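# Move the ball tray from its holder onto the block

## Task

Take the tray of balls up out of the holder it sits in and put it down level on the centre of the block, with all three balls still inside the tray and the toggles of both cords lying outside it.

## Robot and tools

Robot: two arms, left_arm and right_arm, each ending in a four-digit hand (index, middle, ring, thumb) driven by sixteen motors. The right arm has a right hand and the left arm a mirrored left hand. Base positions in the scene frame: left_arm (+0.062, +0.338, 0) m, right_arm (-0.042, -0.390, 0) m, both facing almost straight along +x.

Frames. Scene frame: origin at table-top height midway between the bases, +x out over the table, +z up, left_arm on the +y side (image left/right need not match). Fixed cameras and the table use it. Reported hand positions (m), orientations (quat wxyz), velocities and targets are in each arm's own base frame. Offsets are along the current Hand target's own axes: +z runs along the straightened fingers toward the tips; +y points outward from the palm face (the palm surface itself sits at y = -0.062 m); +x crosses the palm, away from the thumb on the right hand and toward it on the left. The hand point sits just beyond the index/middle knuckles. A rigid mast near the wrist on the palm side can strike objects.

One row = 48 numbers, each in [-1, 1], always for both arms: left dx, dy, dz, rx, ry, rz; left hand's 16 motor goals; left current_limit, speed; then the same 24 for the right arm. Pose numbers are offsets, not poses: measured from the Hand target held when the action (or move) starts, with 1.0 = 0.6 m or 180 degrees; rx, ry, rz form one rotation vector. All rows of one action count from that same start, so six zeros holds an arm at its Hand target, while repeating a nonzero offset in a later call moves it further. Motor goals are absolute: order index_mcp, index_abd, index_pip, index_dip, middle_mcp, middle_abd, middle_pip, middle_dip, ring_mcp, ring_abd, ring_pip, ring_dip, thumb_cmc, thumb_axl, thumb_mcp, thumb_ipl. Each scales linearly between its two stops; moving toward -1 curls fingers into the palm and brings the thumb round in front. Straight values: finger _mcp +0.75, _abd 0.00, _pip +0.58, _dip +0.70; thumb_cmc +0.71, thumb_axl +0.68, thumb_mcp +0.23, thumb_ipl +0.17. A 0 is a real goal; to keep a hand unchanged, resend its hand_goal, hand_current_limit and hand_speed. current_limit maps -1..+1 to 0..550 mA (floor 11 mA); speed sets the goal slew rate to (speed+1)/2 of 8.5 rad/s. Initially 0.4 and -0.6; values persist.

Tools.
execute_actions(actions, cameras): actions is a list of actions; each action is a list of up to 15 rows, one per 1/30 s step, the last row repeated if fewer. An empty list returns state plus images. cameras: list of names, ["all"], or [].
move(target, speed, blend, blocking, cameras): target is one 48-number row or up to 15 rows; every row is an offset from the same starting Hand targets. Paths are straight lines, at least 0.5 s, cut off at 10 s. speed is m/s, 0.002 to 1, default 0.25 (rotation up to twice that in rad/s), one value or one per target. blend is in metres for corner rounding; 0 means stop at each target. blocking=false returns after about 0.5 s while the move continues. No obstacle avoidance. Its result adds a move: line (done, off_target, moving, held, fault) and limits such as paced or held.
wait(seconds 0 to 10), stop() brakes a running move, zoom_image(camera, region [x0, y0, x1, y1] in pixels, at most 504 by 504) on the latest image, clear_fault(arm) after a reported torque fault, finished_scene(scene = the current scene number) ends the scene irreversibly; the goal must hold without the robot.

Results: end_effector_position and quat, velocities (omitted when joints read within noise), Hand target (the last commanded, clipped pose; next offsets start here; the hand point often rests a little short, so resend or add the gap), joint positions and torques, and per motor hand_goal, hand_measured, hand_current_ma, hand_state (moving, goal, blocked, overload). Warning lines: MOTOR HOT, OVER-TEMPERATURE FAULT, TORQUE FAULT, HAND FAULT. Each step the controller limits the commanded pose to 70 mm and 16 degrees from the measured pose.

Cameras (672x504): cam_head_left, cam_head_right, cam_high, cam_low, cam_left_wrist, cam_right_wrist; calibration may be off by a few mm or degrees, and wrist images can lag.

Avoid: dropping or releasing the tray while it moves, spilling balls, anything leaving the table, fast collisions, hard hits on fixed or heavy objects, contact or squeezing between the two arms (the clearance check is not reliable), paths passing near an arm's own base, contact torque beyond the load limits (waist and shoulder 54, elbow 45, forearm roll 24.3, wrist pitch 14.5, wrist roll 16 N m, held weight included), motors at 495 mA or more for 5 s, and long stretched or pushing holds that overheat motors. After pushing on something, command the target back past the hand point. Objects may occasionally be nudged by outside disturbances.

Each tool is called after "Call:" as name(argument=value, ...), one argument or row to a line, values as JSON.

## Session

Call:
execute_actions(
  actions=[],
)

Scene clock: 0.00 s.
left_arm: end_effector_position=(+0.2057, -0.3936, +0.2874) hand_goal=(+0.754, +0.000, +0.576, +0.696, +0.754, +0.000, +0.576, +0.696, +0.754, +0.000, +0.576, +0.696, +0.714, +0.678, +0.226, +0.168) hand_measured=(+0.754, +0.000, +0.576, +0.696, +0.754, +0.000, +0.576, +0.696, +0.754, +0.000, +0.576, +0.696, +0.714, +0.678, +0.226, +0.168) hand_current_ma=(+0, +0, +0, +0, +0, +0, +0, +0, +0, +0, +0, +0, +0, +0, +0, +0) hand_state=(goal, goal, goal, goal, goal, goal, goal, goal, goal, goal, goal, goal, goal, goal, goal, goal) hand_current_limit=0.40 hand_speed=-0.60 end_effector_quat_wxyz=(+0.743, -0.401, +0.535, -0.012) | right_arm: end_effector_position=(+0.3486, -0.1847, +0.1746) hand_goal=(+0.754, +0.000, +0.576, +0.696, +0.754, +0.000, +0.576, +0.696, +0.754, +0.000, +0.576, +0.696, +0.714, +0.678, +0.226, +0.168) hand_measured=(+0.754, +0.000, +0.576, +0.696, +0.754, +0.000, +0.576, +0.696, +0.754, +0.000, +0.576, +0.696, +0.714, +0.678, +0.226, +0.168) hand_current_ma=(+0, +0, +0, +0, +0, +0, +0, +0, +0, +0, +0, +0, +0, +0, +0, +0) hand_state=(goal, goal, goal, goal, goal, goal, goal, goal, goal, goal, goal, goal, goal, goal, goal, goal) hand_current_limit=0.40 hand_speed=-0.60 end_effector_quat_wxyz=(-0.050, +0.915, +0.182, -0.358)
Joint positions: left_arm=[-1.476 -0.719 -1.153 1.12 -1.884 2.873] | right_arm=[-0.181 -0.57 -0.912 -0.182 -1.074 2.717]
Joint velocities: within noise
Joint torques (N m): no reading
Hand target: left_arm +0.2057, -0.3936, +0.2874; +0.743, -0.401, +0.535, -0.012 | right_arm +0.3486, -0.1847, +0.1746; -0.050, +0.915, +0.182, -0.358
camera_calibration:
cam_left_wrist: T_world_to_cam=[[-0.114289, -0.082801, 0.989991, -0.330556], [-0.173698, -0.979505, -0.101977, -0.364451], [0.978145, -0.183615, 0.0975645, -0.176879], [0, 0, 0, 1]] pos_world=[0.0719299, -0.416829, 0.307339]
cam_right_wrist: T_world_to_cam=[[-0.325845, -0.875927, 0.355777, -0.0840203], [0.0324872, 0.365719, 0.930158, -0.155776], [-0.944865, 0.314646, -0.0907114, 0.529265], [0, 0, 0, 1]] pos_world=[0.477767, -0.183156, 0.2228]

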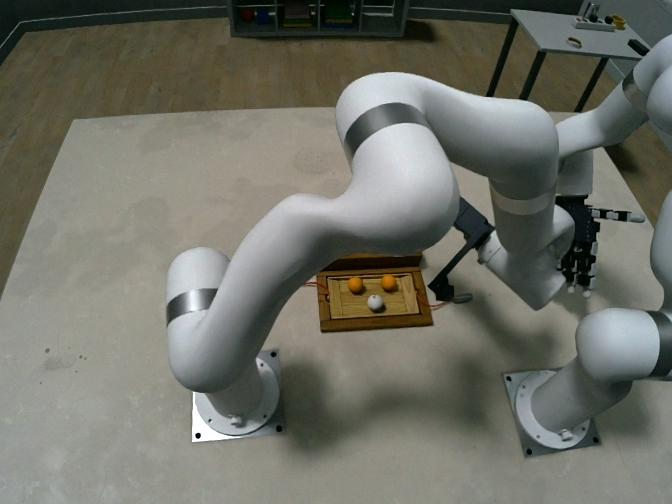

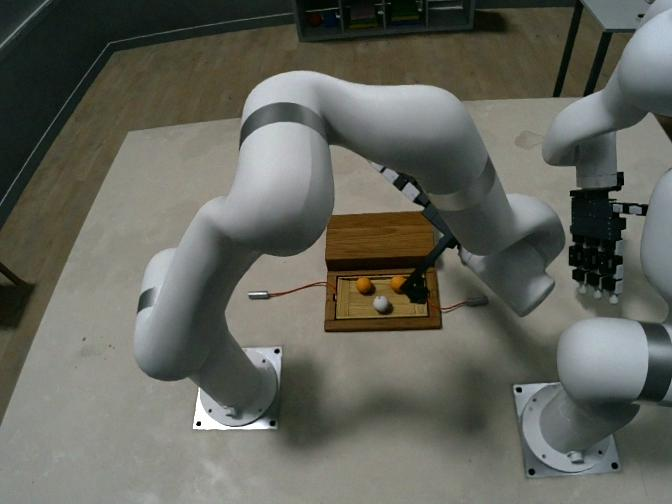

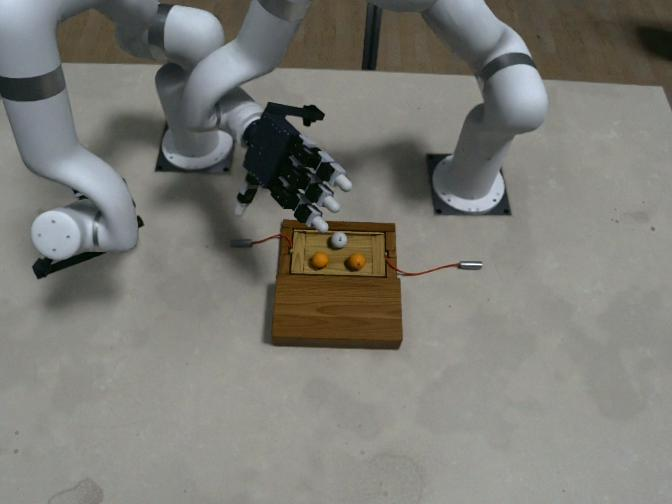

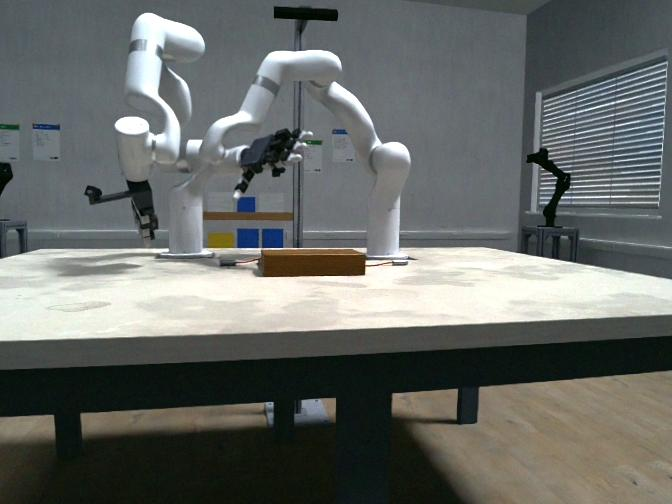

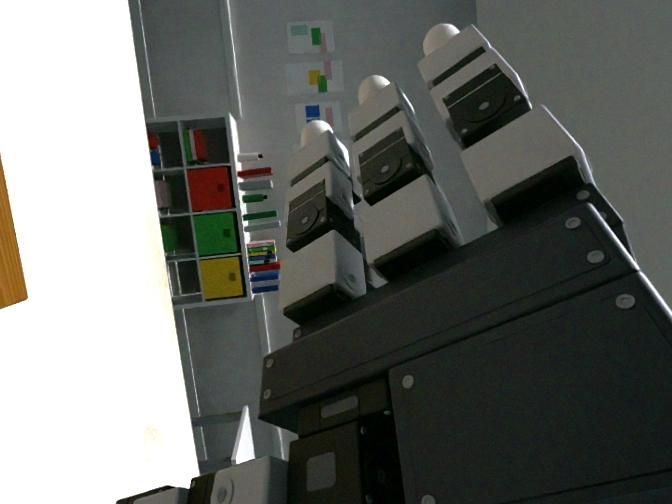

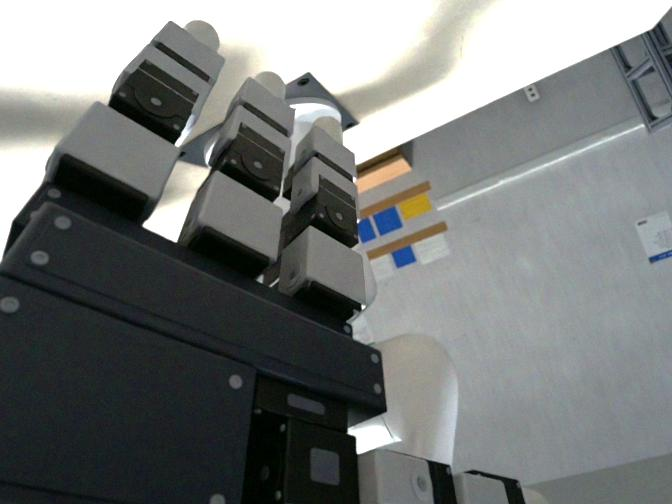

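Call:
zoom_image(
  camera="cam_head_right",
  region=[235, 200, 505, 340],
)

Call:
zoom_image(
  camera="cam_high",
  region=[220, 200, 490, 360],
)

Call:
zoom_image(
  camera="cam_head_left",
  region=[300, 240, 480, 340],
)

Scaled by 1.867.

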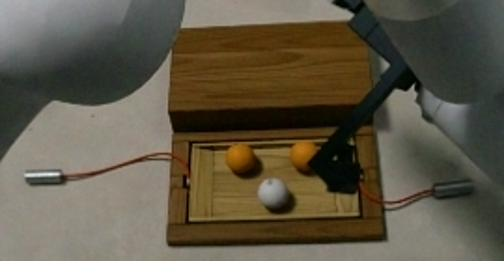

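Scaled by 1.867.

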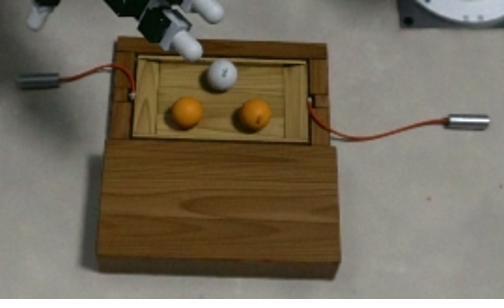

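Scaled by 2.800.

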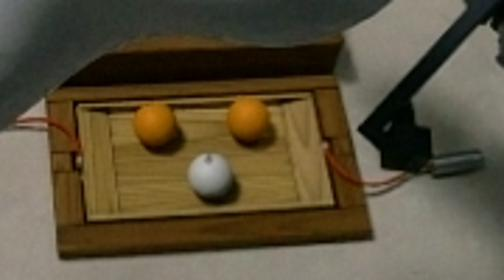

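Call:
move(
  target=[
    [-0.191,0.1683,0.2577,0.0032,0.5658,0.3141,0.959,0.12,0.869,-0.87,0.959,-0.12,0.869,-0.87,-0.3,0,-0.81,0.116,0.714,0.677,0.226,0.168,0.6,-0.6,-0.085,-0.0296,-0.0987,-0.0409,0.233,0.0981,0.959,0.12,0.869,-0.87,0.959,-0.12,0.869,-0.87,-0.3,0,-0.81,0.116,0.714,0.677,0.226,0.168,0.6,-0.6],
    [-0.1675,0.5342,0.4538,0.0032,0.5658,0.3141,0.959,0.12,0.869,-0.87,0.959,-0.12,0.869,-0.87,-0.3,0,-0.81,0.116,0.714,0.677,0.226,0.168,0.6,-0.6,0.1043,-0.443,-0.0147,-0.0409,0.233,0.0981,0.959,0.12,0.869,-0.87,0.959,-0.12,0.869,-0.87,-0.3,0,-0.81,0.116,0.714,0.677,0.226,0.168,0.6,-0.6],
  ],
  speed=[0.3,0.25],
  cameras=["all"],
)

Call:
zoom_image(
  camera="cam_left_wrist",
  region=[230, 0, 430, 150],
)

Call:
zoom_image(
  camera="cam_right_wrist",
  region=[230, 0, 430, 150],
)

Scene clock: 48.73 s.
left_arm: end_effector_position=(+0.2499, +0.0275, +0.2001) hand_goal=(+0.960, +0.120, +0.870, -0.870, +0.960, -0.120, +0.870, -0.870, -0.300, +0.000, -0.810, +0.116, +0.714, +0.678, +0.226, +0.168) hand_measured=(+0.952, +0.120, +0.866, -0.868, +0.952, -0.116, +0.866, -0.868, -0.294, +0.000, -0.808, +0.118, +0.712, +0.678, +0.224, +0.168) hand_current_ma=(-9, +0, -3, +2, -9, +2, -3, +1, +5, +0, +2, +1, -1, +0, -2, +0) hand_state=(goal, goal, goal, goal, goal, goal, goal, goal, goal, goal, goal, goal, goal, goal, goal, goal) hand_current_limit=0.60 hand_speed=-0.60 end_effector_quat_wxyz=(+0.000, +0.022, +1.000, +0.000) | right_arm: end_effector_position=(+0.3180, +0.0856, +0.1999) hand_goal=(+0.960, +0.120, +0.870, -0.870, +0.960, -0.120, +0.870, -0.870, -0.300, +0.000, -0.810, +0.116, +0.714, +0.678, +0.226, +0.168) hand_measured=(+0.952, +0.116, +0.864, -0.866, +0.952, -0.120, +0.866, -0.866, -0.284, +0.000, -0.806, +0.118, +0.714, +0.678, +0.224, +0.168) hand_current_ma=(-27, -8, -14, +10, -24, +2, -11, +9, +54, +0, +9, +6, +1, -2, -7, -1) hand_state=(goal, goal, goal, goal, goal, goal, goal, goal, goal, goal, goal, goal, goal, goal, goal, goal) hand_current_limit=0.60 hand_speed=-0.60 end_effector_quat_wxyz=(+0.000, +0.999, +0.035, +0.001)
Joint positions: left_arm=[-0.214 0.077 -0.327 0.001 -0.404 6.111] | right_arm=[0.475 -0.171 -0.588 -0.004 -0.417 3.551]
Joint torques (N m): left_arm=[3.85 8.22 -17.63 0.04 0.49 0.39] | right_arm=[4.98 11.72 -19.21 -1.06 0.58 0.37]
Hand target: left_arm +0.2499, +0.0275, +0.2001; +0.000, +0.022, +1.000, +0.000 | right_arm +0.3181, +0.0856, +0.1999; +0.000, +0.999, +0.035, +0.001
Off the commanded pose: left_arm 0.000 m, 0 deg | right_arm 0.000 m, 0 deg.
move: done
camera_calibration:
cam_left_wrist: T_world_to_cam=[[0.763275, -0.645112, 0.0352365, -0.216889], [-0.46563, -0.511469, 0.72221, -0.0580171], [-0.447885, -0.567652, -0.690775, 0.390409], [0, 0, 0, 1]] pos_world=[0.313389, 0.0520249, 0.319228]
cam_right_wrist: T_world_to_cam=[[-0.72345, -0.690313, 0.00933592, 0.313567], [-0.472208, 0.50465, 0.722736, -0.0870809], [-0.503626, 0.518455, -0.691061, 0.379998], [0, 0, 0, 1]] pos_world=[0.377106, 0.0633929, 0.322611]

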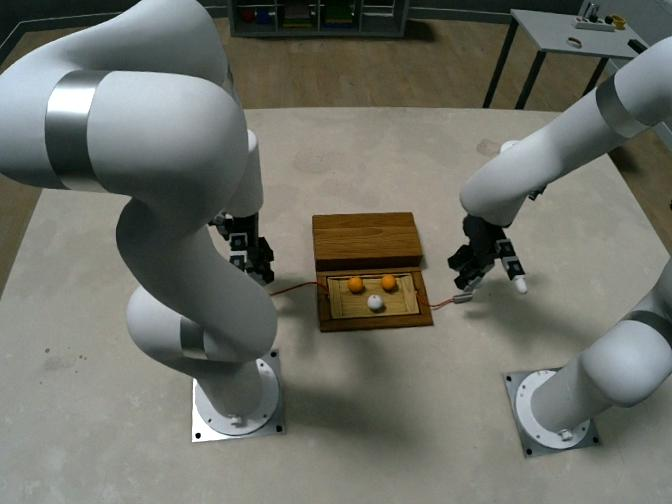

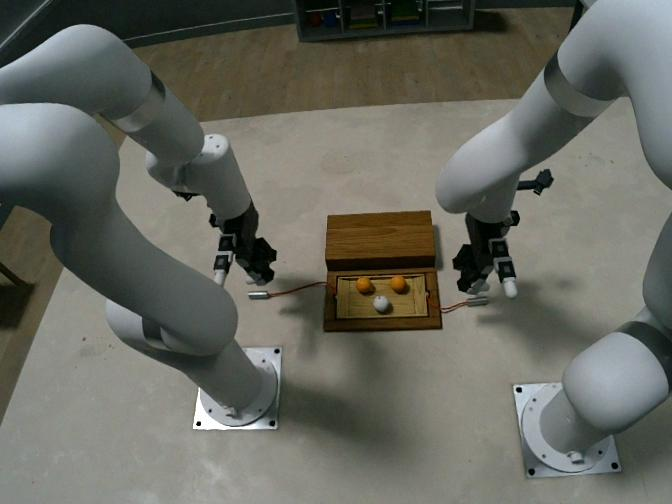

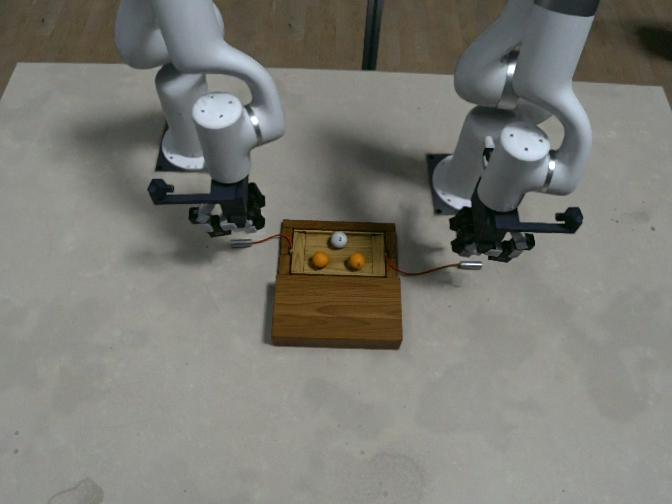

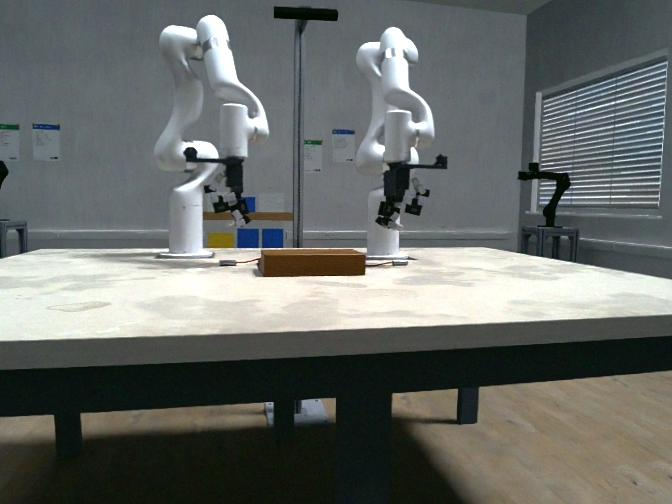

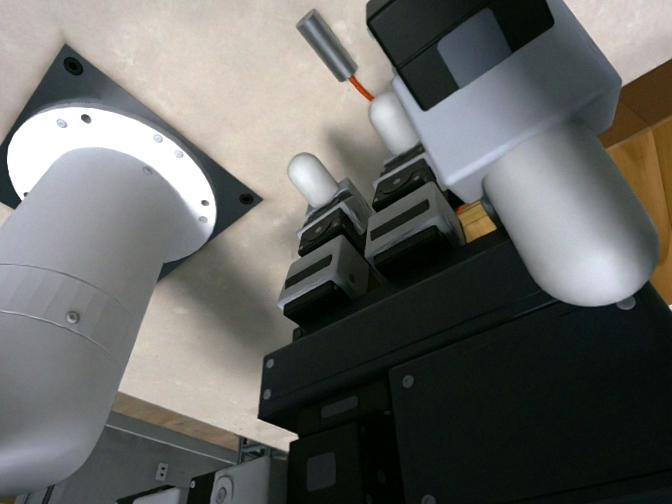

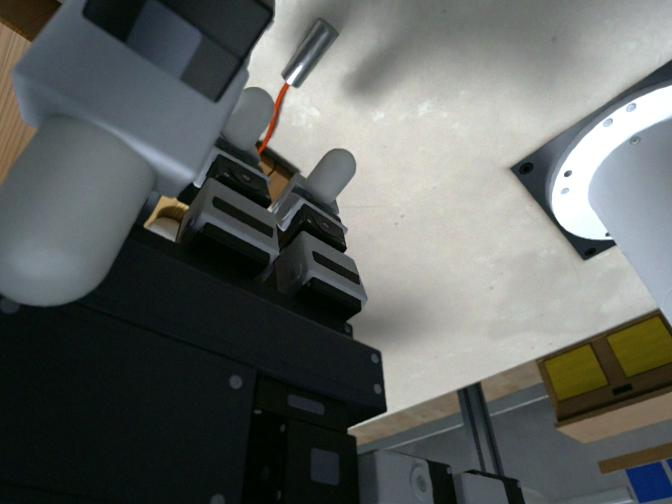

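Scaled by 2.520.

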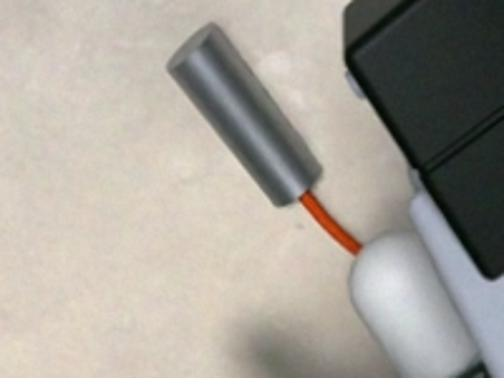

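Scaled by 2.520.

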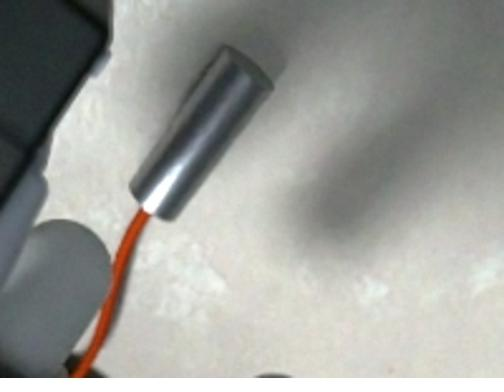

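Call:
move(
  target=[
    [0,0.0035,0.12,0,0,0,0.959,0.12,0.869,-0.87,0.959,-0.12,0.869,-0.87,-0.3,0,-0.81,0.116,0.714,0.677,0.226,0.168,0.75,-0.6,0.0052,-0.004,0.12,0,0,-0.0083,0.959,0.12,0.869,-0.87,0.959,-0.12,0.869,-0.87,-0.3,0,-0.81,0.116,0.714,0.677,0.226,0.168,0.75,-0.6],
    [0,0.0035,0.1848,0,0,0,0.959,0.12,0.869,-0.87,0.959,-0.12,0.869,-0.87,-0.3,0,-0.81,0.116,0.714,0.677,0.226,0.168,0.75,-0.6,0.0052,-0.004,0.1845,0,0,-0.0083,0.959,0.12,0.869,-0.87,0.959,-0.12,0.869,-0.87,-0.3,0,-0.81,0.116,0.714,0.677,0.226,0.168,0.75,-0.6],
  ],
  speed=[0.15,0.06],
  blend=[0.02,0],
  cameras=["cam_left_wrist","cam_right_wrist"],
)

Call:
zoom_image(
  camera="cam_left_wrist",
  region=[200, 0, 500, 230],
)

Call:
zoom_image(
  camera="cam_right_wrist",
  region=[180, 0, 480, 230],
)

Scene clock: 77.37 s.
left_arm: end_effector_position=(+0.2499, +0.0297, +0.0893) hand_goal=(+0.960, +0.120, +0.870, -0.870, +0.960, -0.120, +0.870, -0.870, -0.300, +0.000, -0.810, +0.116, +0.714, +0.678, +0.226, +0.168) hand_measured=(+0.952, +0.120, +0.866, -0.868, +0.952, -0.116, +0.866, -0.868, -0.294, +0.000, -0.808, +0.118, +0.712, +0.678, +0.224, +0.168) hand_current_ma=(-9, +0, -3, +2, -9, +2, -3, +1, +5, +0, +2, +1, -1, +0, -2, +0) hand_state=(goal, goal, goal, goal, goal, goal, goal, goal, goal, goal, goal, goal, goal, goal, goal, goal) hand_current_limit=0.75 hand_speed=-0.60 end_effector_quat_wxyz=(+0.000, +0.022, +1.000, +0.000) end_effector_velocity=(-0.001, +0.000, -0.001) end_effector_angular_velocity=(+0.000, +0.002, -0.001) | right_arm: end_effector_position=(+0.3212, +0.0881, +0.0892) hand_goal=(+0.960, +0.120, +0.870, -0.870, +0.960, -0.120, +0.870, -0.870, -0.300, +0.000, -0.810, +0.116, +0.714, +0.678, +0.226, +0.168) hand_measured=(+0.952, +0.116, +0.864, -0.866, +0.952, -0.120, +0.866, -0.866, -0.284, +0.000, -0.806, +0.118, +0.714, +0.678, +0.224, +0.168) hand_current_ma=(-27, -8, -14, +10, -24, +2, -11, +9, +54, +0, +9, +6, +1, -2, -7, -1) hand_state=(goal, goal, goal, goal, goal, goal, goal, goal, goal, goal, goal, goal, goal, goal, goal, goal) hand_current_limit=0.75 hand_speed=-0.60 end_effector_quat_wxyz=(+0.000, +0.999, +0.048, +0.001)
Joint positions: left_arm=[-0.206 -0.319 -0.325 0.006 -0.007 6.114] | right_arm=[0.481 -0.465 -0.594 -0.012 -0.127 3.539]
Joint velocities: left_arm=[0.001 -0.002 0.001 0.005 0 -0.003] | right_arm=[within noise]
Joint torques (N m): left_arm=[3.63 14.85 -11.75 0.39 0.45 -0.28] | right_arm=[-1.59 16.17 -14.77 -0.23 0.43 0.43]
Hand target: left_arm +0.2499, +0.0297, +0.0892; +0.000, +0.022, +1.000, +0.000 | right_arm +0.3212, +0.0881, +0.0892; +0.000, +0.999, +0.048, +0.001
Off the commanded pose: left_arm 0.000 m, 0 deg | right_arm 0.000 m, 0 deg.
move: done; blend cut to 0.0194 m at target 1
camera_calibration:
cam_left_wrist: T_world_to_cam=[[0.763314, -0.645049, 0.0355464, -0.211719], [-0.465573, -0.511118, 0.722496, 0.0231509], [-0.447877, -0.568041, -0.690461, 0.315047], [0, 0, 0, 1]] pos_world=[0.313489, 0.0542232, 0.208327]
cam_right_wrist: T_world_to_cam=[[-0.705216, -0.708931, 0.00935958, 0.314357], [-0.48518, 0.492179, 0.722745, -0.00166507], [-0.516983, 0.50515, -0.691051, 0.309166], [0, 0, 0, 1]] pos_world=[0.380715, 0.067502, 0.211911]
Images, in order (width x height): cam_left_wrist 672x504, cam_right_wrist 672x504.

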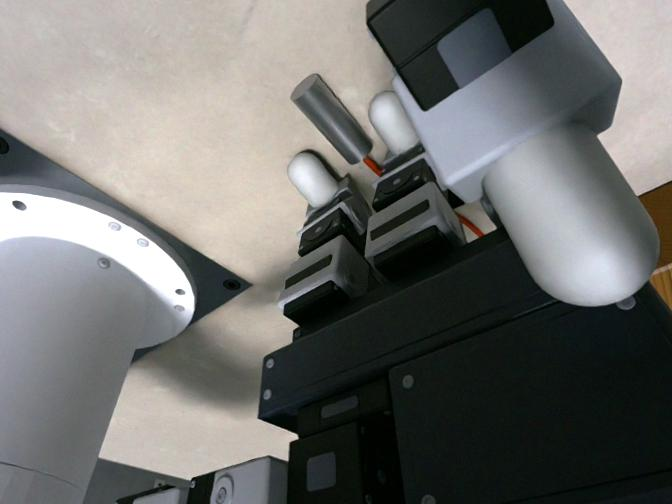

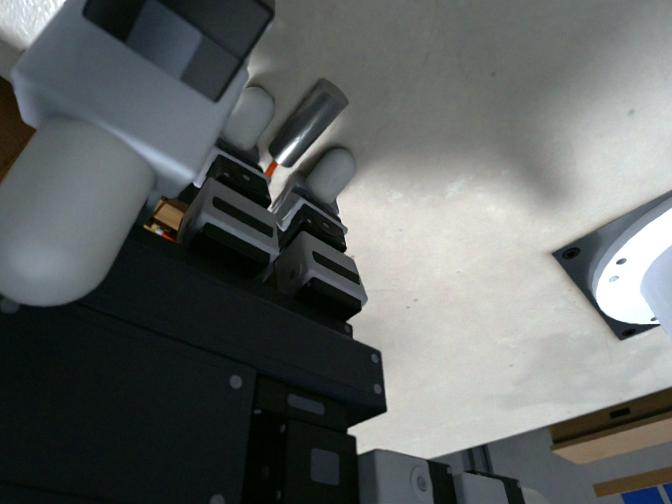

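Scaled by 1.680.

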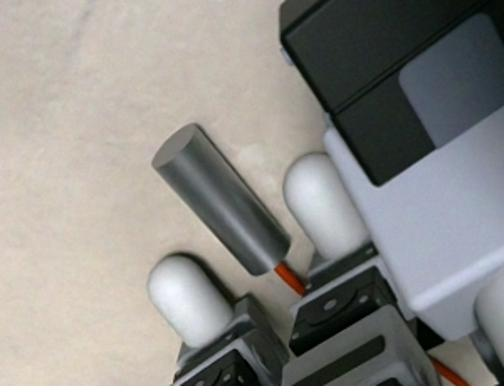

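Scaled by 1.680.

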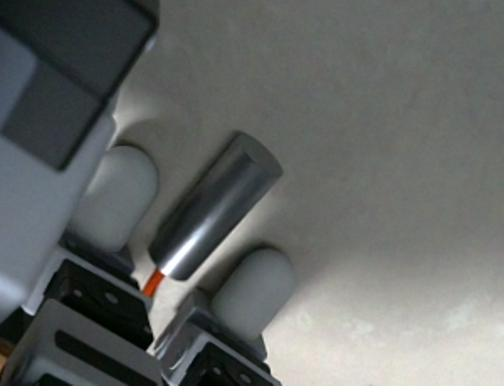

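Call:
move(
  target=[
    [0,0.0037,0.0005,0,0,0,0.959,0.12,0.869,-0.87,0.959,-0.12,0.869,-0.87,-0.3,0,-0.81,0.116,0.714,0.677,0.226,0.168,0.75,-0.88,0.0008,0,0.0005,0,0,0,0.959,0.12,0.869,-0.87,0.959,-0.12,0.869,-0.87,-0.3,0,-0.81,0.116,0.714,0.677,0.226,0.168,0.75,-0.88],
    [0,0.0037,0.0005,0,0,0,0.959,-0.35,0.869,-0.87,0.959,0.35,0.869,-0.87,-0.3,0,-0.81,0.116,0.714,0.677,0.226,0.168,0.75,-0.88,0.0008,0,0.0005,0,0,0,0.959,-0.35,0.869,-0.87,0.959,0.35,0.869,-0.87,-0.3,0,-0.81,0.116,0.714,0.677,0.226,0.168,0.75,-0.88],
  ],
  speed=[0.04,0.04],
  cameras=["cam_left_wrist","cam_right_wrist"],
)

Call:
zoom_image(
  camera="cam_left_wrist",
  region=[250, 40, 450, 200],
)

Call:
zoom_image(
  camera="cam_right_wrist",
  region=[210, 40, 410, 200],
)

Scene clock: 85.70 s.
left_arm: end_effector_position=(+0.2500, +0.0319, +0.0889) hand_goal=(+0.960, -0.350, +0.870, -0.870, +0.960, +0.350, +0.870, -0.870, -0.300, +0.000, -0.810, +0.116, +0.714, +0.678, +0.226, +0.168) hand_measured=(+0.952, -0.096, +0.866, -0.872, +0.952, +0.094, +0.866, -0.872, -0.294, +0.000, -0.808, +0.118, +0.712, +0.678, +0.224, +0.168) hand_current_ma=(-9, +481, -3, +0, -9, -476, -3, +0, +5, +0, +2, +1, -1, +0, -2, +0) hand_state=(goal, blocked, goal, goal, goal, blocked, goal, goal, goal, goal, goal, goal, goal, goal, goal, goal) hand_current_limit=0.75 hand_speed=-0.88 end_effector_quat_wxyz=(+0.000, +0.022, +1.000, +0.000) | right_arm: end_effector_position=(+0.3216, +0.0881, +0.0889) hand_goal=(+0.960, -0.350, +0.870, -0.870, +0.960, +0.350, +0.870, -0.870, -0.300, +0.000, -0.810, +0.116, +0.714, +0.678, +0.226, +0.168) hand_measured=(+0.952, -0.100, +0.864, -0.870, +0.952, +0.080, +0.866, -0.870, -0.284, +0.000, -0.806, +0.118, +0.714, +0.678, +0.224, +0.168) hand_current_ma=(-22, +481, -14, -1, -24, -481, -11, +0, +54, +0, +9, +6, +1, -2, -7, -1) hand_state=(goal, blocked, goal, goal, goal, blocked, goal, goal, goal, goal, goal, goal, goal, goal, goal, goal) hand_current_limit=0.75 hand_speed=-0.88 end_effector_quat_wxyz=(+0.000, +0.999, +0.048, +0.001)
Joint positions: left_arm=[-0.198 -0.32 -0.324 0.012 -0.005 6.116] | right_arm=[0.481 -0.467 -0.595 -0.012 -0.127 3.539]
Joint torques (N m): left_arm=[3.23 14.68 -7.41 0.3 0.27 -0.23] | right_arm=[-2.54 16.88 -14.19 -0.25 0.32 -0.38]
Hand target: left_arm +0.2500, +0.0319, +0.0889; +0.000, +0.022, +1.000, +0.000 | right_arm +0.3216, +0.0881, +0.0889; +0.000, +0.999, +0.048, +0.001
Off the commanded pose: left_arm 0.000 m, 0 deg | right_arm 0.000 m, 0 deg.
move: done
camera_calibration:
cam_left_wrist: T_world_to_cam=[[0.763314, -0.645049, 0.0355464, -0.210366], [-0.465573, -0.511118, 0.722496, 0.0245386], [-0.447877, -0.568041, -0.690461, 0.316135], [0, 0, 0, 1]] pos_world=[0.313589, 0.0564232, 0.208027]
cam_right_wrist: T_world_to_cam=[[-0.705217, -0.70893, 0.00936076, 0.314784], [-0.485179, 0.49218, 0.722745, -0.00125538], [-0.516983, 0.50515, -0.691051, 0.309167], [0, 0, 0, 1]] pos_world=[0.381215, 0.067602, 0.211611]
Images, in order (width x height): cam_left_wrist 672x504, cam_right_wrist 672x504.

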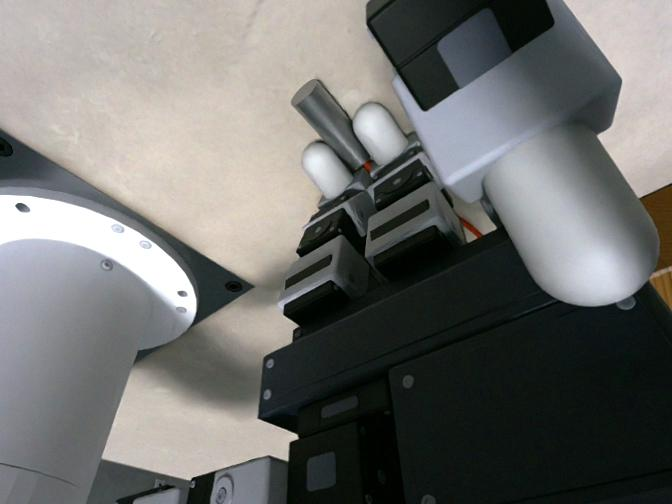

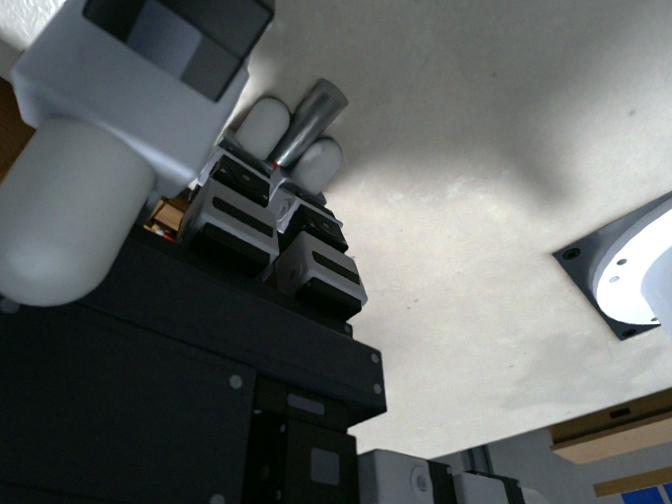

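Scaled by 2.520.

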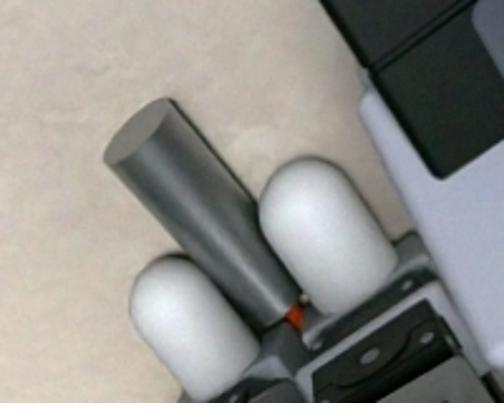

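Scaled by 2.520.

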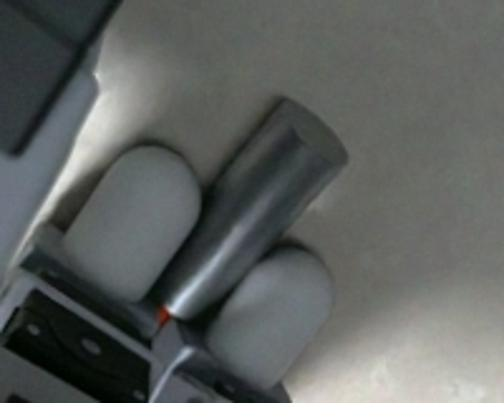

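Call:
move(
  target=[
    [0,0,-0.04,0,0,0,0.959,-0.35,0.869,-0.87,0.959,0.35,0.869,-0.87,-0.3,0,-0.81,0.116,0.714,0.677,0.226,0.168,0.75,-0.85,0,0,-0.04,0,0,0,0.959,-0.35,0.869,-0.87,0.959,0.35,0.869,-0.87,-0.3,0,-0.81,0.116,0.714,0.677,0.226,0.168,0.75,-0.85],
    [0.0305,-0.1365,-0.0685,0,0,0,0.479,-0.35,0.869,-0.87,0.479,0.35,0.869,-0.87,-0.3,0,-0.81,0.116,0.714,0.677,0.226,0.168,0.75,-0.85,0.0392,-0.1037,-0.0602,0,0,0.0306,0.479,-0.35,0.869,-0.87,0.479,0.35,0.869,-0.87,-0.3,0,-0.81,0.116,0.714,0.677,0.226,0.168,0.75,-0.85],
    [0.0307,-0.203,-0.0685,0,0,0,0.068,-0.35,0.869,-0.87,0.068,0.35,0.869,-0.87,-0.5,0,-0.6,0.116,0.714,0.677,0.226,0.168,0.75,-0.85,0.0463,-0.1783,-0.0602,0,0,0.0306,0.068,-0.35,0.869,-0.87,0.068,0.35,0.869,-0.87,-0.5,0,-0.6,0.116,0.714,0.677,0.226,0.168,0.75,-0.85],
  ],
  speed=[0.06,0.15,0.12],
  blend=[0.01,0,0],
  cameras=["cam_left_wrist","cam_right_wrist","cam_head_right"],
)

Scene clock: 120.07 s.
left_arm: end_effector_position=(+0.2264, -0.0890, +0.1300) hand_goal=(+0.068, -0.350, +0.870, -0.870, +0.068, +0.350, +0.870, -0.870, -0.500, +0.000, -0.600, +0.116, +0.714, +0.678, +0.226, +0.168) hand_measured=(+0.086, -0.098, +0.866, -0.872, +0.086, +0.094, +0.866, -0.872, -0.480, +0.000, -0.602, +0.118, +0.712, +0.678, +0.224, +0.168) hand_current_ma=(+26, +481, -3, -1, +26, -481, -3, -1, +29, +0, -1, +1, -1, +0, -2, +0) hand_state=(goal, blocked, goal, goal, goal, blocked, goal, goal, goal, goal, goal, goal, goal, goal, goal, goal) hand_current_limit=0.75 hand_speed=-0.85 end_effector_quat_wxyz=(+0.000, +0.022, +1.000, +0.000) | right_arm: end_effector_position=(+0.3391, +0.1973, +0.1250) hand_goal=(+0.068, -0.350, +0.870, -0.870, +0.068, +0.350, +0.870, -0.870, -0.500, +0.000, -0.600, +0.116, +0.714, +0.678, +0.226, +0.168) hand_measured=(+0.084, -0.100, +0.864, -0.870, +0.084, +0.080, +0.866, -0.870, -0.480, +0.000, -0.602, +0.118, +0.714, +0.678, +0.224, +0.168) hand_current_ma=(+58, +481, -14, -2, +53, -481, -11, +0, +70, +0, -6, +6, +1, -2, -7, -1) hand_state=(goal, blocked, goal, goal, goal, blocked, goal, goal, goal, goal, goal, goal, goal, goal, goal, goal) hand_current_limit=0.75 hand_speed=-0.85 end_effector_quat_wxyz=(+0.000, +1.000, +0.000, +0.001)
Joint positions: left_arm=[-0.619 -0.214 -0.381 -0.001 -0.168 5.709] | right_arm=[0.663 -0.501 -0.807 -0.005 -0.305 3.811]
Joint torques (N m): left_arm=[-0.85 13.29 -13.96 1.08 0.09 -0.21] | right_arm=[5.47 19.02 -17.78 -0.95 -0.53 0.32]
Hand target: left_arm +0.2264, -0.0890, +0.1300; +0.000, +0.022, +1.000, +0.000 | right_arm +0.3391, +0.1973, +0.1250; +0.000, +1.000, +0.000, +0.001
Off the commanded pose: left_arm 0.000 m, 0 deg | right_arm 0.000 m, 0 deg.
move: done
camera_calibration:
cam_left_wrist: T_world_to_cam=[[0.763314, -0.645049, 0.0355464, -0.271723], [-0.465573, -0.511118, 0.722496, -0.0779842], [-0.447877, -0.568041, -0.690461, 0.265222], [0, 0, 0, 1]] pos_world=[0.289889, -0.0644768, 0.249127]
cam_right_wrist: T_world_to_cam=[[-0.770012, -0.637964, 0.00919393, 0.41213], [-0.435786, 0.536402, 0.722747, -0.0980882], [-0.466018, 0.552517, -0.691052, 0.26135], [0, 0, 0, 1]] pos_world=[0.396393, 0.171138, 0.24771]
Images, in order (width x height): cam_head_right 672x504, cam_left_wrist 672x504, cam_right_wrist 672x504.

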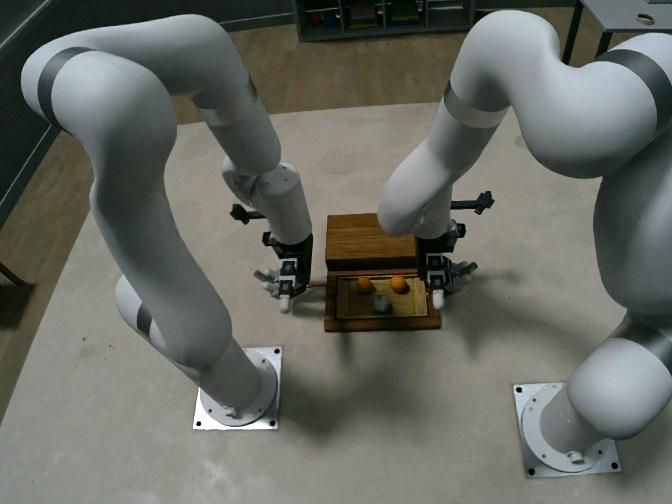

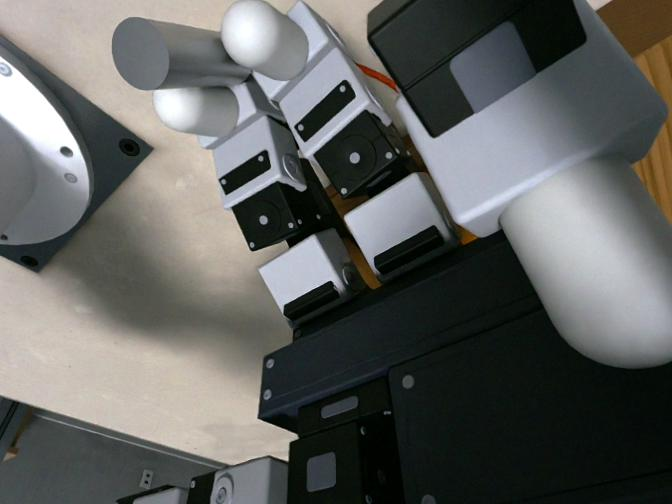

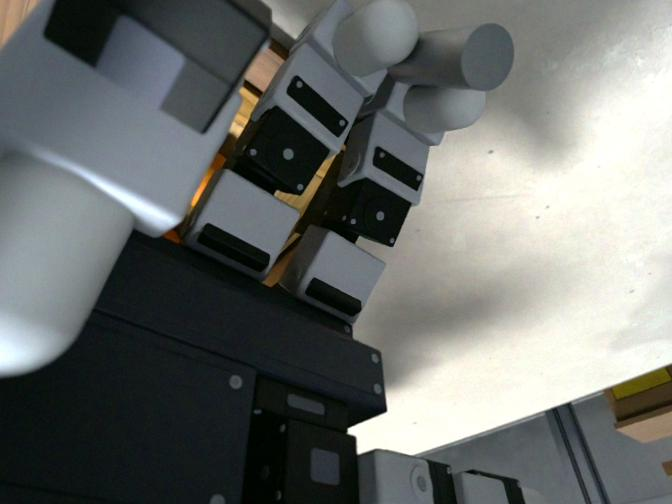

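Call:
wait(
  seconds=0.1,
  cameras=["cam_high","cam_low","cam_head_left"],
)

Scene clock: 130.00 s.
left_arm: end_effector_position=(+0.2264, -0.0890, +0.1300) hand_goal=(+0.068, -0.350, +0.870, -0.870, +0.068, +0.350, +0.870, -0.870, -0.500, +0.000, -0.600, +0.116, +0.714, +0.678, +0.226, +0.168) hand_measured=(+0.086, -0.098, +0.866, -0.872, +0.086, +0.094, +0.866, -0.872, -0.480, +0.000, -0.602, +0.118, +0.712, +0.678, +0.224, +0.168) hand_current_ma=(+26, +481, -3, -1, +26, -481, -3, -1, +29, +0, -1, +1, -1, +0, -2, +0) hand_state=(goal, blocked, goal, goal, goal, blocked, goal, goal, goal, goal, goal, goal, goal, goal, goal, goal) hand_current_limit=0.75 hand_speed=-0.85 end_effector_quat_wxyz=(+0.000, +0.022, +1.000, +0.000) | right_arm: end_effector_position=(+0.3391, +0.1973, +0.1250) hand_goal=(+0.068, -0.350, +0.870, -0.870, +0.068, +0.350, +0.870, -0.870, -0.500, +0.000, -0.600, +0.116, +0.714, +0.678, +0.226, +0.168) hand_measured=(+0.084, -0.100, +0.864, -0.870, +0.084, +0.080, +0.866, -0.870, -0.480, +0.000, -0.602, +0.118, +0.714, +0.678, +0.224, +0.168) hand_current_ma=(+58, +481, -14, -2, +53, -481, -11, +0, +70, +0, -6, +6, +1, -2, -7, -1) hand_state=(goal, blocked, goal, goal, goal, blocked, goal, goal, goal, goal, goal, goal, goal, goal, goal, goal) hand_current_limit=0.75 hand_speed=-0.85 end_effector_quat_wxyz=(+0.000, +1.000, +0.000, +0.001)
Joint positions: left_arm=[-0.619 -0.214 -0.381 -0.001 -0.168 5.709] | right_arm=[0.663 -0.501 -0.807 -0.005 -0.305 3.811]
Joint torques (N m): left_arm=[-0.59 14.22 -13.63 0.62 0.15 -0.26] | right_arm=[3.89 19.37 -17.86 -0.76 -0.42 0.28]
Hand target: left_arm +0.2264, -0.0890, +0.1300; +0.000, +0.022, +1.000, +0.000 | right_arm +0.3391, +0.1973, +0.1250; +0.000, +1.000, +0.000, +0.001
Off the commanded pose: left_arm 0.000 m, 0 deg | right_arm 0.000 m, 0 deg.
wait: 0.10 s; at rest from the start
Images, in order (width x height): cam_head_left 672x504, cam_high 672x504, cam_low 672x504.

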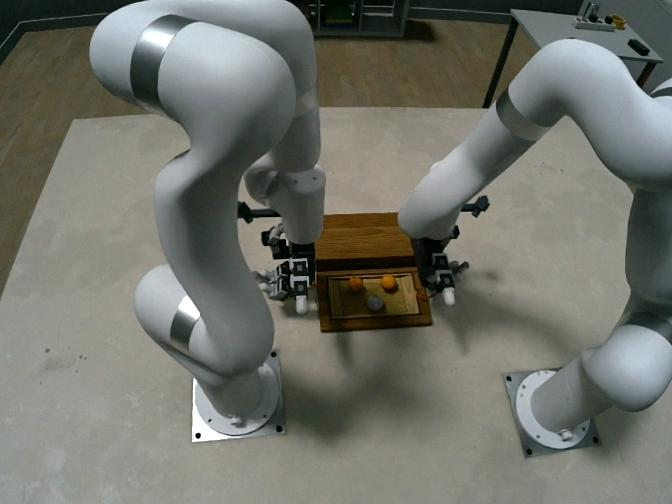

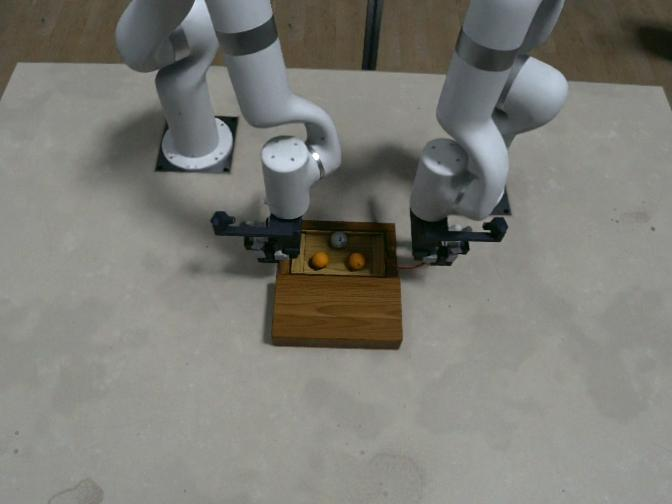

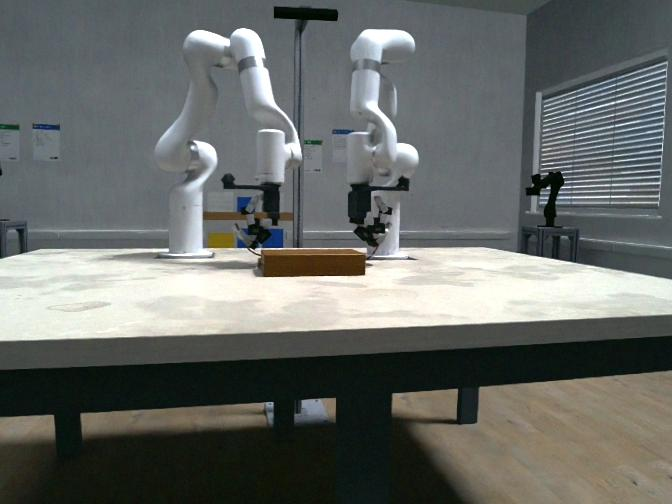

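Call:
move(
  target=[
    [0,-0.04,0.0167,0,0,0,-0.342,-0.35,0.869,-0.87,-0.342,0.35,0.869,-0.87,-0.5,0,-0.6,0.116,0.714,0.677,0.226,0.168,0.75,-0.85,0,-0.0333,0.055,0,0,0,-0.342,-0.35,0.869,-0.87,-0.342,0.35,0.869,-0.87,-0.5,0,-0.6,0.116,0.714,0.677,0.226,0.168,0.75,-0.85],
    [0,-0.0983,-0.0083,0,0,0,-0.507,-0.35,0.869,-0.87,-0.507,0.35,0.869,-0.87,-0.5,0,-0.6,0.116,0.714,0.677,0.226,0.168,0.75,-0.85,0,-0.0367,0.0717,0,0,0,-0.507,-0.35,0.869,-0.87,-0.507,0.35,0.869,-0.87,-0.5,0,-0.6,0.116,0.714,0.677,0.226,0.168,0.75,-0.85],
  ],
  speed=[0.1,0.1],
  cameras=["cam_left_wrist","cam_right_wrist","cam_low","cam_high"],
)

Call:
zoom_image(
  camera="cam_low",
  region=[200, 180, 420, 300],
)

Scene clock: 148.17 s.
left_arm: end_effector_position=(+0.2239, -0.1479, +0.1350) hand_goal=(-0.506, -0.350, +0.870, -0.870, -0.506, +0.350, +0.870, -0.870, -0.500, +0.000, -0.600, +0.116, +0.714, +0.678, +0.226, +0.168) hand_measured=(-0.480, -0.098, +0.866, -0.872, -0.480, +0.094, +0.866, -0.872, -0.480, +0.000, -0.602, +0.118, +0.712, +0.678, +0.224, +0.168) hand_current_ma=(+43, +481, -3, -1, +42, -481, -3, -1, +28, +0, -1, +1, -1, +0, -2, +0) hand_state=(blocked, blocked, goal, goal, blocked, blocked, goal, goal, goal, goal, goal, goal, goal, goal, goal, goal) hand_current_limit=0.75 hand_speed=-0.85 end_effector_quat_wxyz=(+0.000, +0.022, +1.000, +0.000) | right_arm: end_effector_position=(+0.3391, +0.2193, +0.0819) hand_goal=(-0.506, -0.350, +0.870, -0.870, -0.506, +0.350, +0.870, -0.870, -0.500, +0.000, -0.600, +0.116, +0.714, +0.678, +0.226, +0.168) hand_measured=(-0.480, -0.100, +0.868, -0.872, -0.482, +0.080, +0.868, -0.870, -0.480, +0.000, -0.602, +0.118, +0.714, +0.678, +0.224, +0.168) hand_current_ma=(+97, +481, -7, -4, +90, -481, -3, -1, +67, +0, -6, +6, +1, -2, -8, -1) hand_state=(blocked, blocked, goal, goal, blocked, blocked, goal, goal, goal, goal, goal, goal, goal, goal, goal, goal) hand_current_limit=0.75 hand_speed=-0.85 end_effector_quat_wxyz=(+0.000, +1.000, +0.000, +0.001)
Joint positions: left_arm=[-0.766 -0.264 -0.474 -0.001 -0.21 5.561] | right_arm=[0.7 -0.622 -0.858 -0.007 -0.235 3.849]
Joint torques (N m): left_arm=[-0.68 16.42 -14.79 0.97 -0.73 -0.29] | right_arm=[6.37 20.78 -16.49 -0.75 0.19 0.24]
Hand target: left_arm +0.2239, -0.1479, +0.1350; +0.000, +0.022, +1.000, +0.000 | right_arm +0.3391, +0.2193, +0.0819; +0.000, +1.000, +0.000, +0.001
Off the commanded pose: left_arm 0.000 m, 0 deg | right_arm 0.000 m, 0 deg.
move: done
camera_calibration:
cam_left_wrist: T_world_to_cam=[[0.763314, -0.645049, 0.0355464, -0.307985], [-0.465573, -0.511118, 0.722496, -0.112865], [-0.447877, -0.568041, -0.690461, 0.234097], [0, 0, 0, 1]] pos_world=[0.287389, -0.123377, 0.254127]
cam_right_wrist: T_world_to_cam=[[-0.770012, -0.637964, 0.00919393, 0.426574], [-0.435786, 0.536402, 0.722747, -0.0786414], [-0.466018, 0.552517, -0.691052, 0.219512], [0, 0, 0, 1]] pos_world=[0.396493, 0.193038, 0.20461]
Images, in order (width x height): cam_high 672x504, cam_low 672x504, cam_left_wrist 672x504, cam_right_wrist 672x504.

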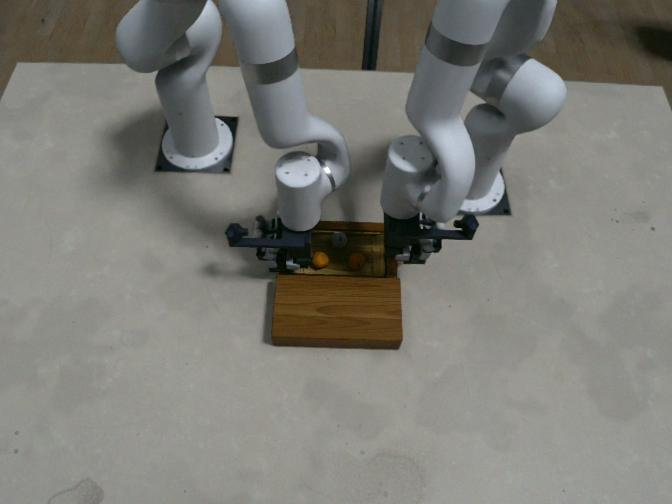

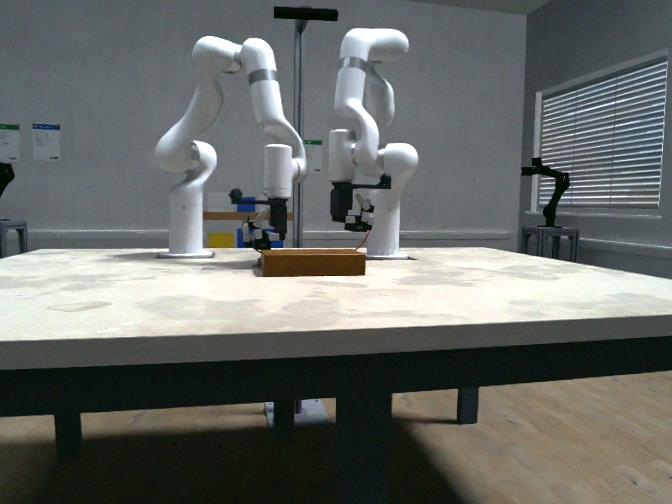

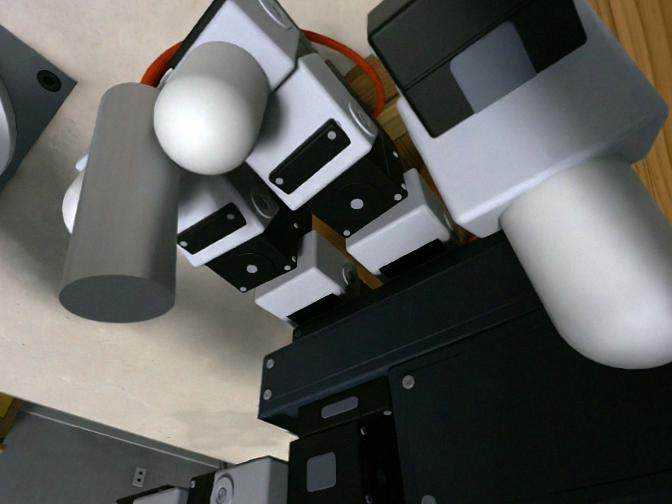

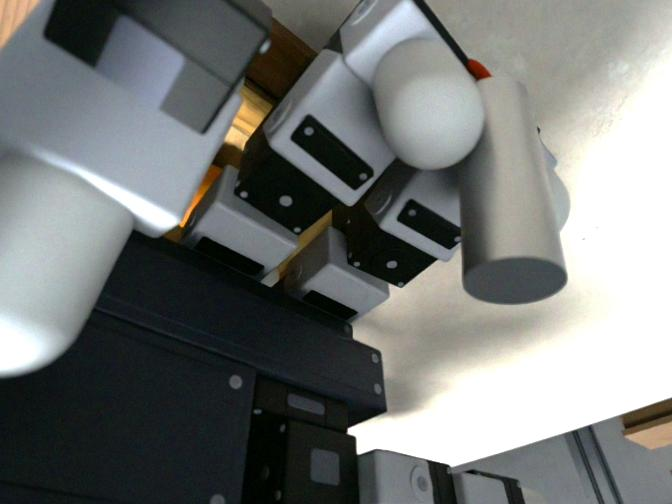

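Scaled by 2.291.

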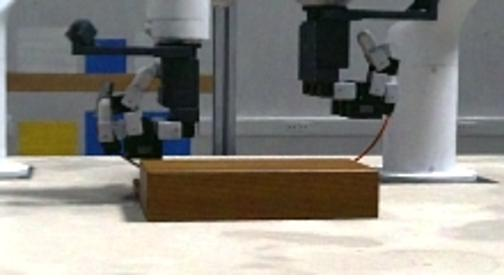

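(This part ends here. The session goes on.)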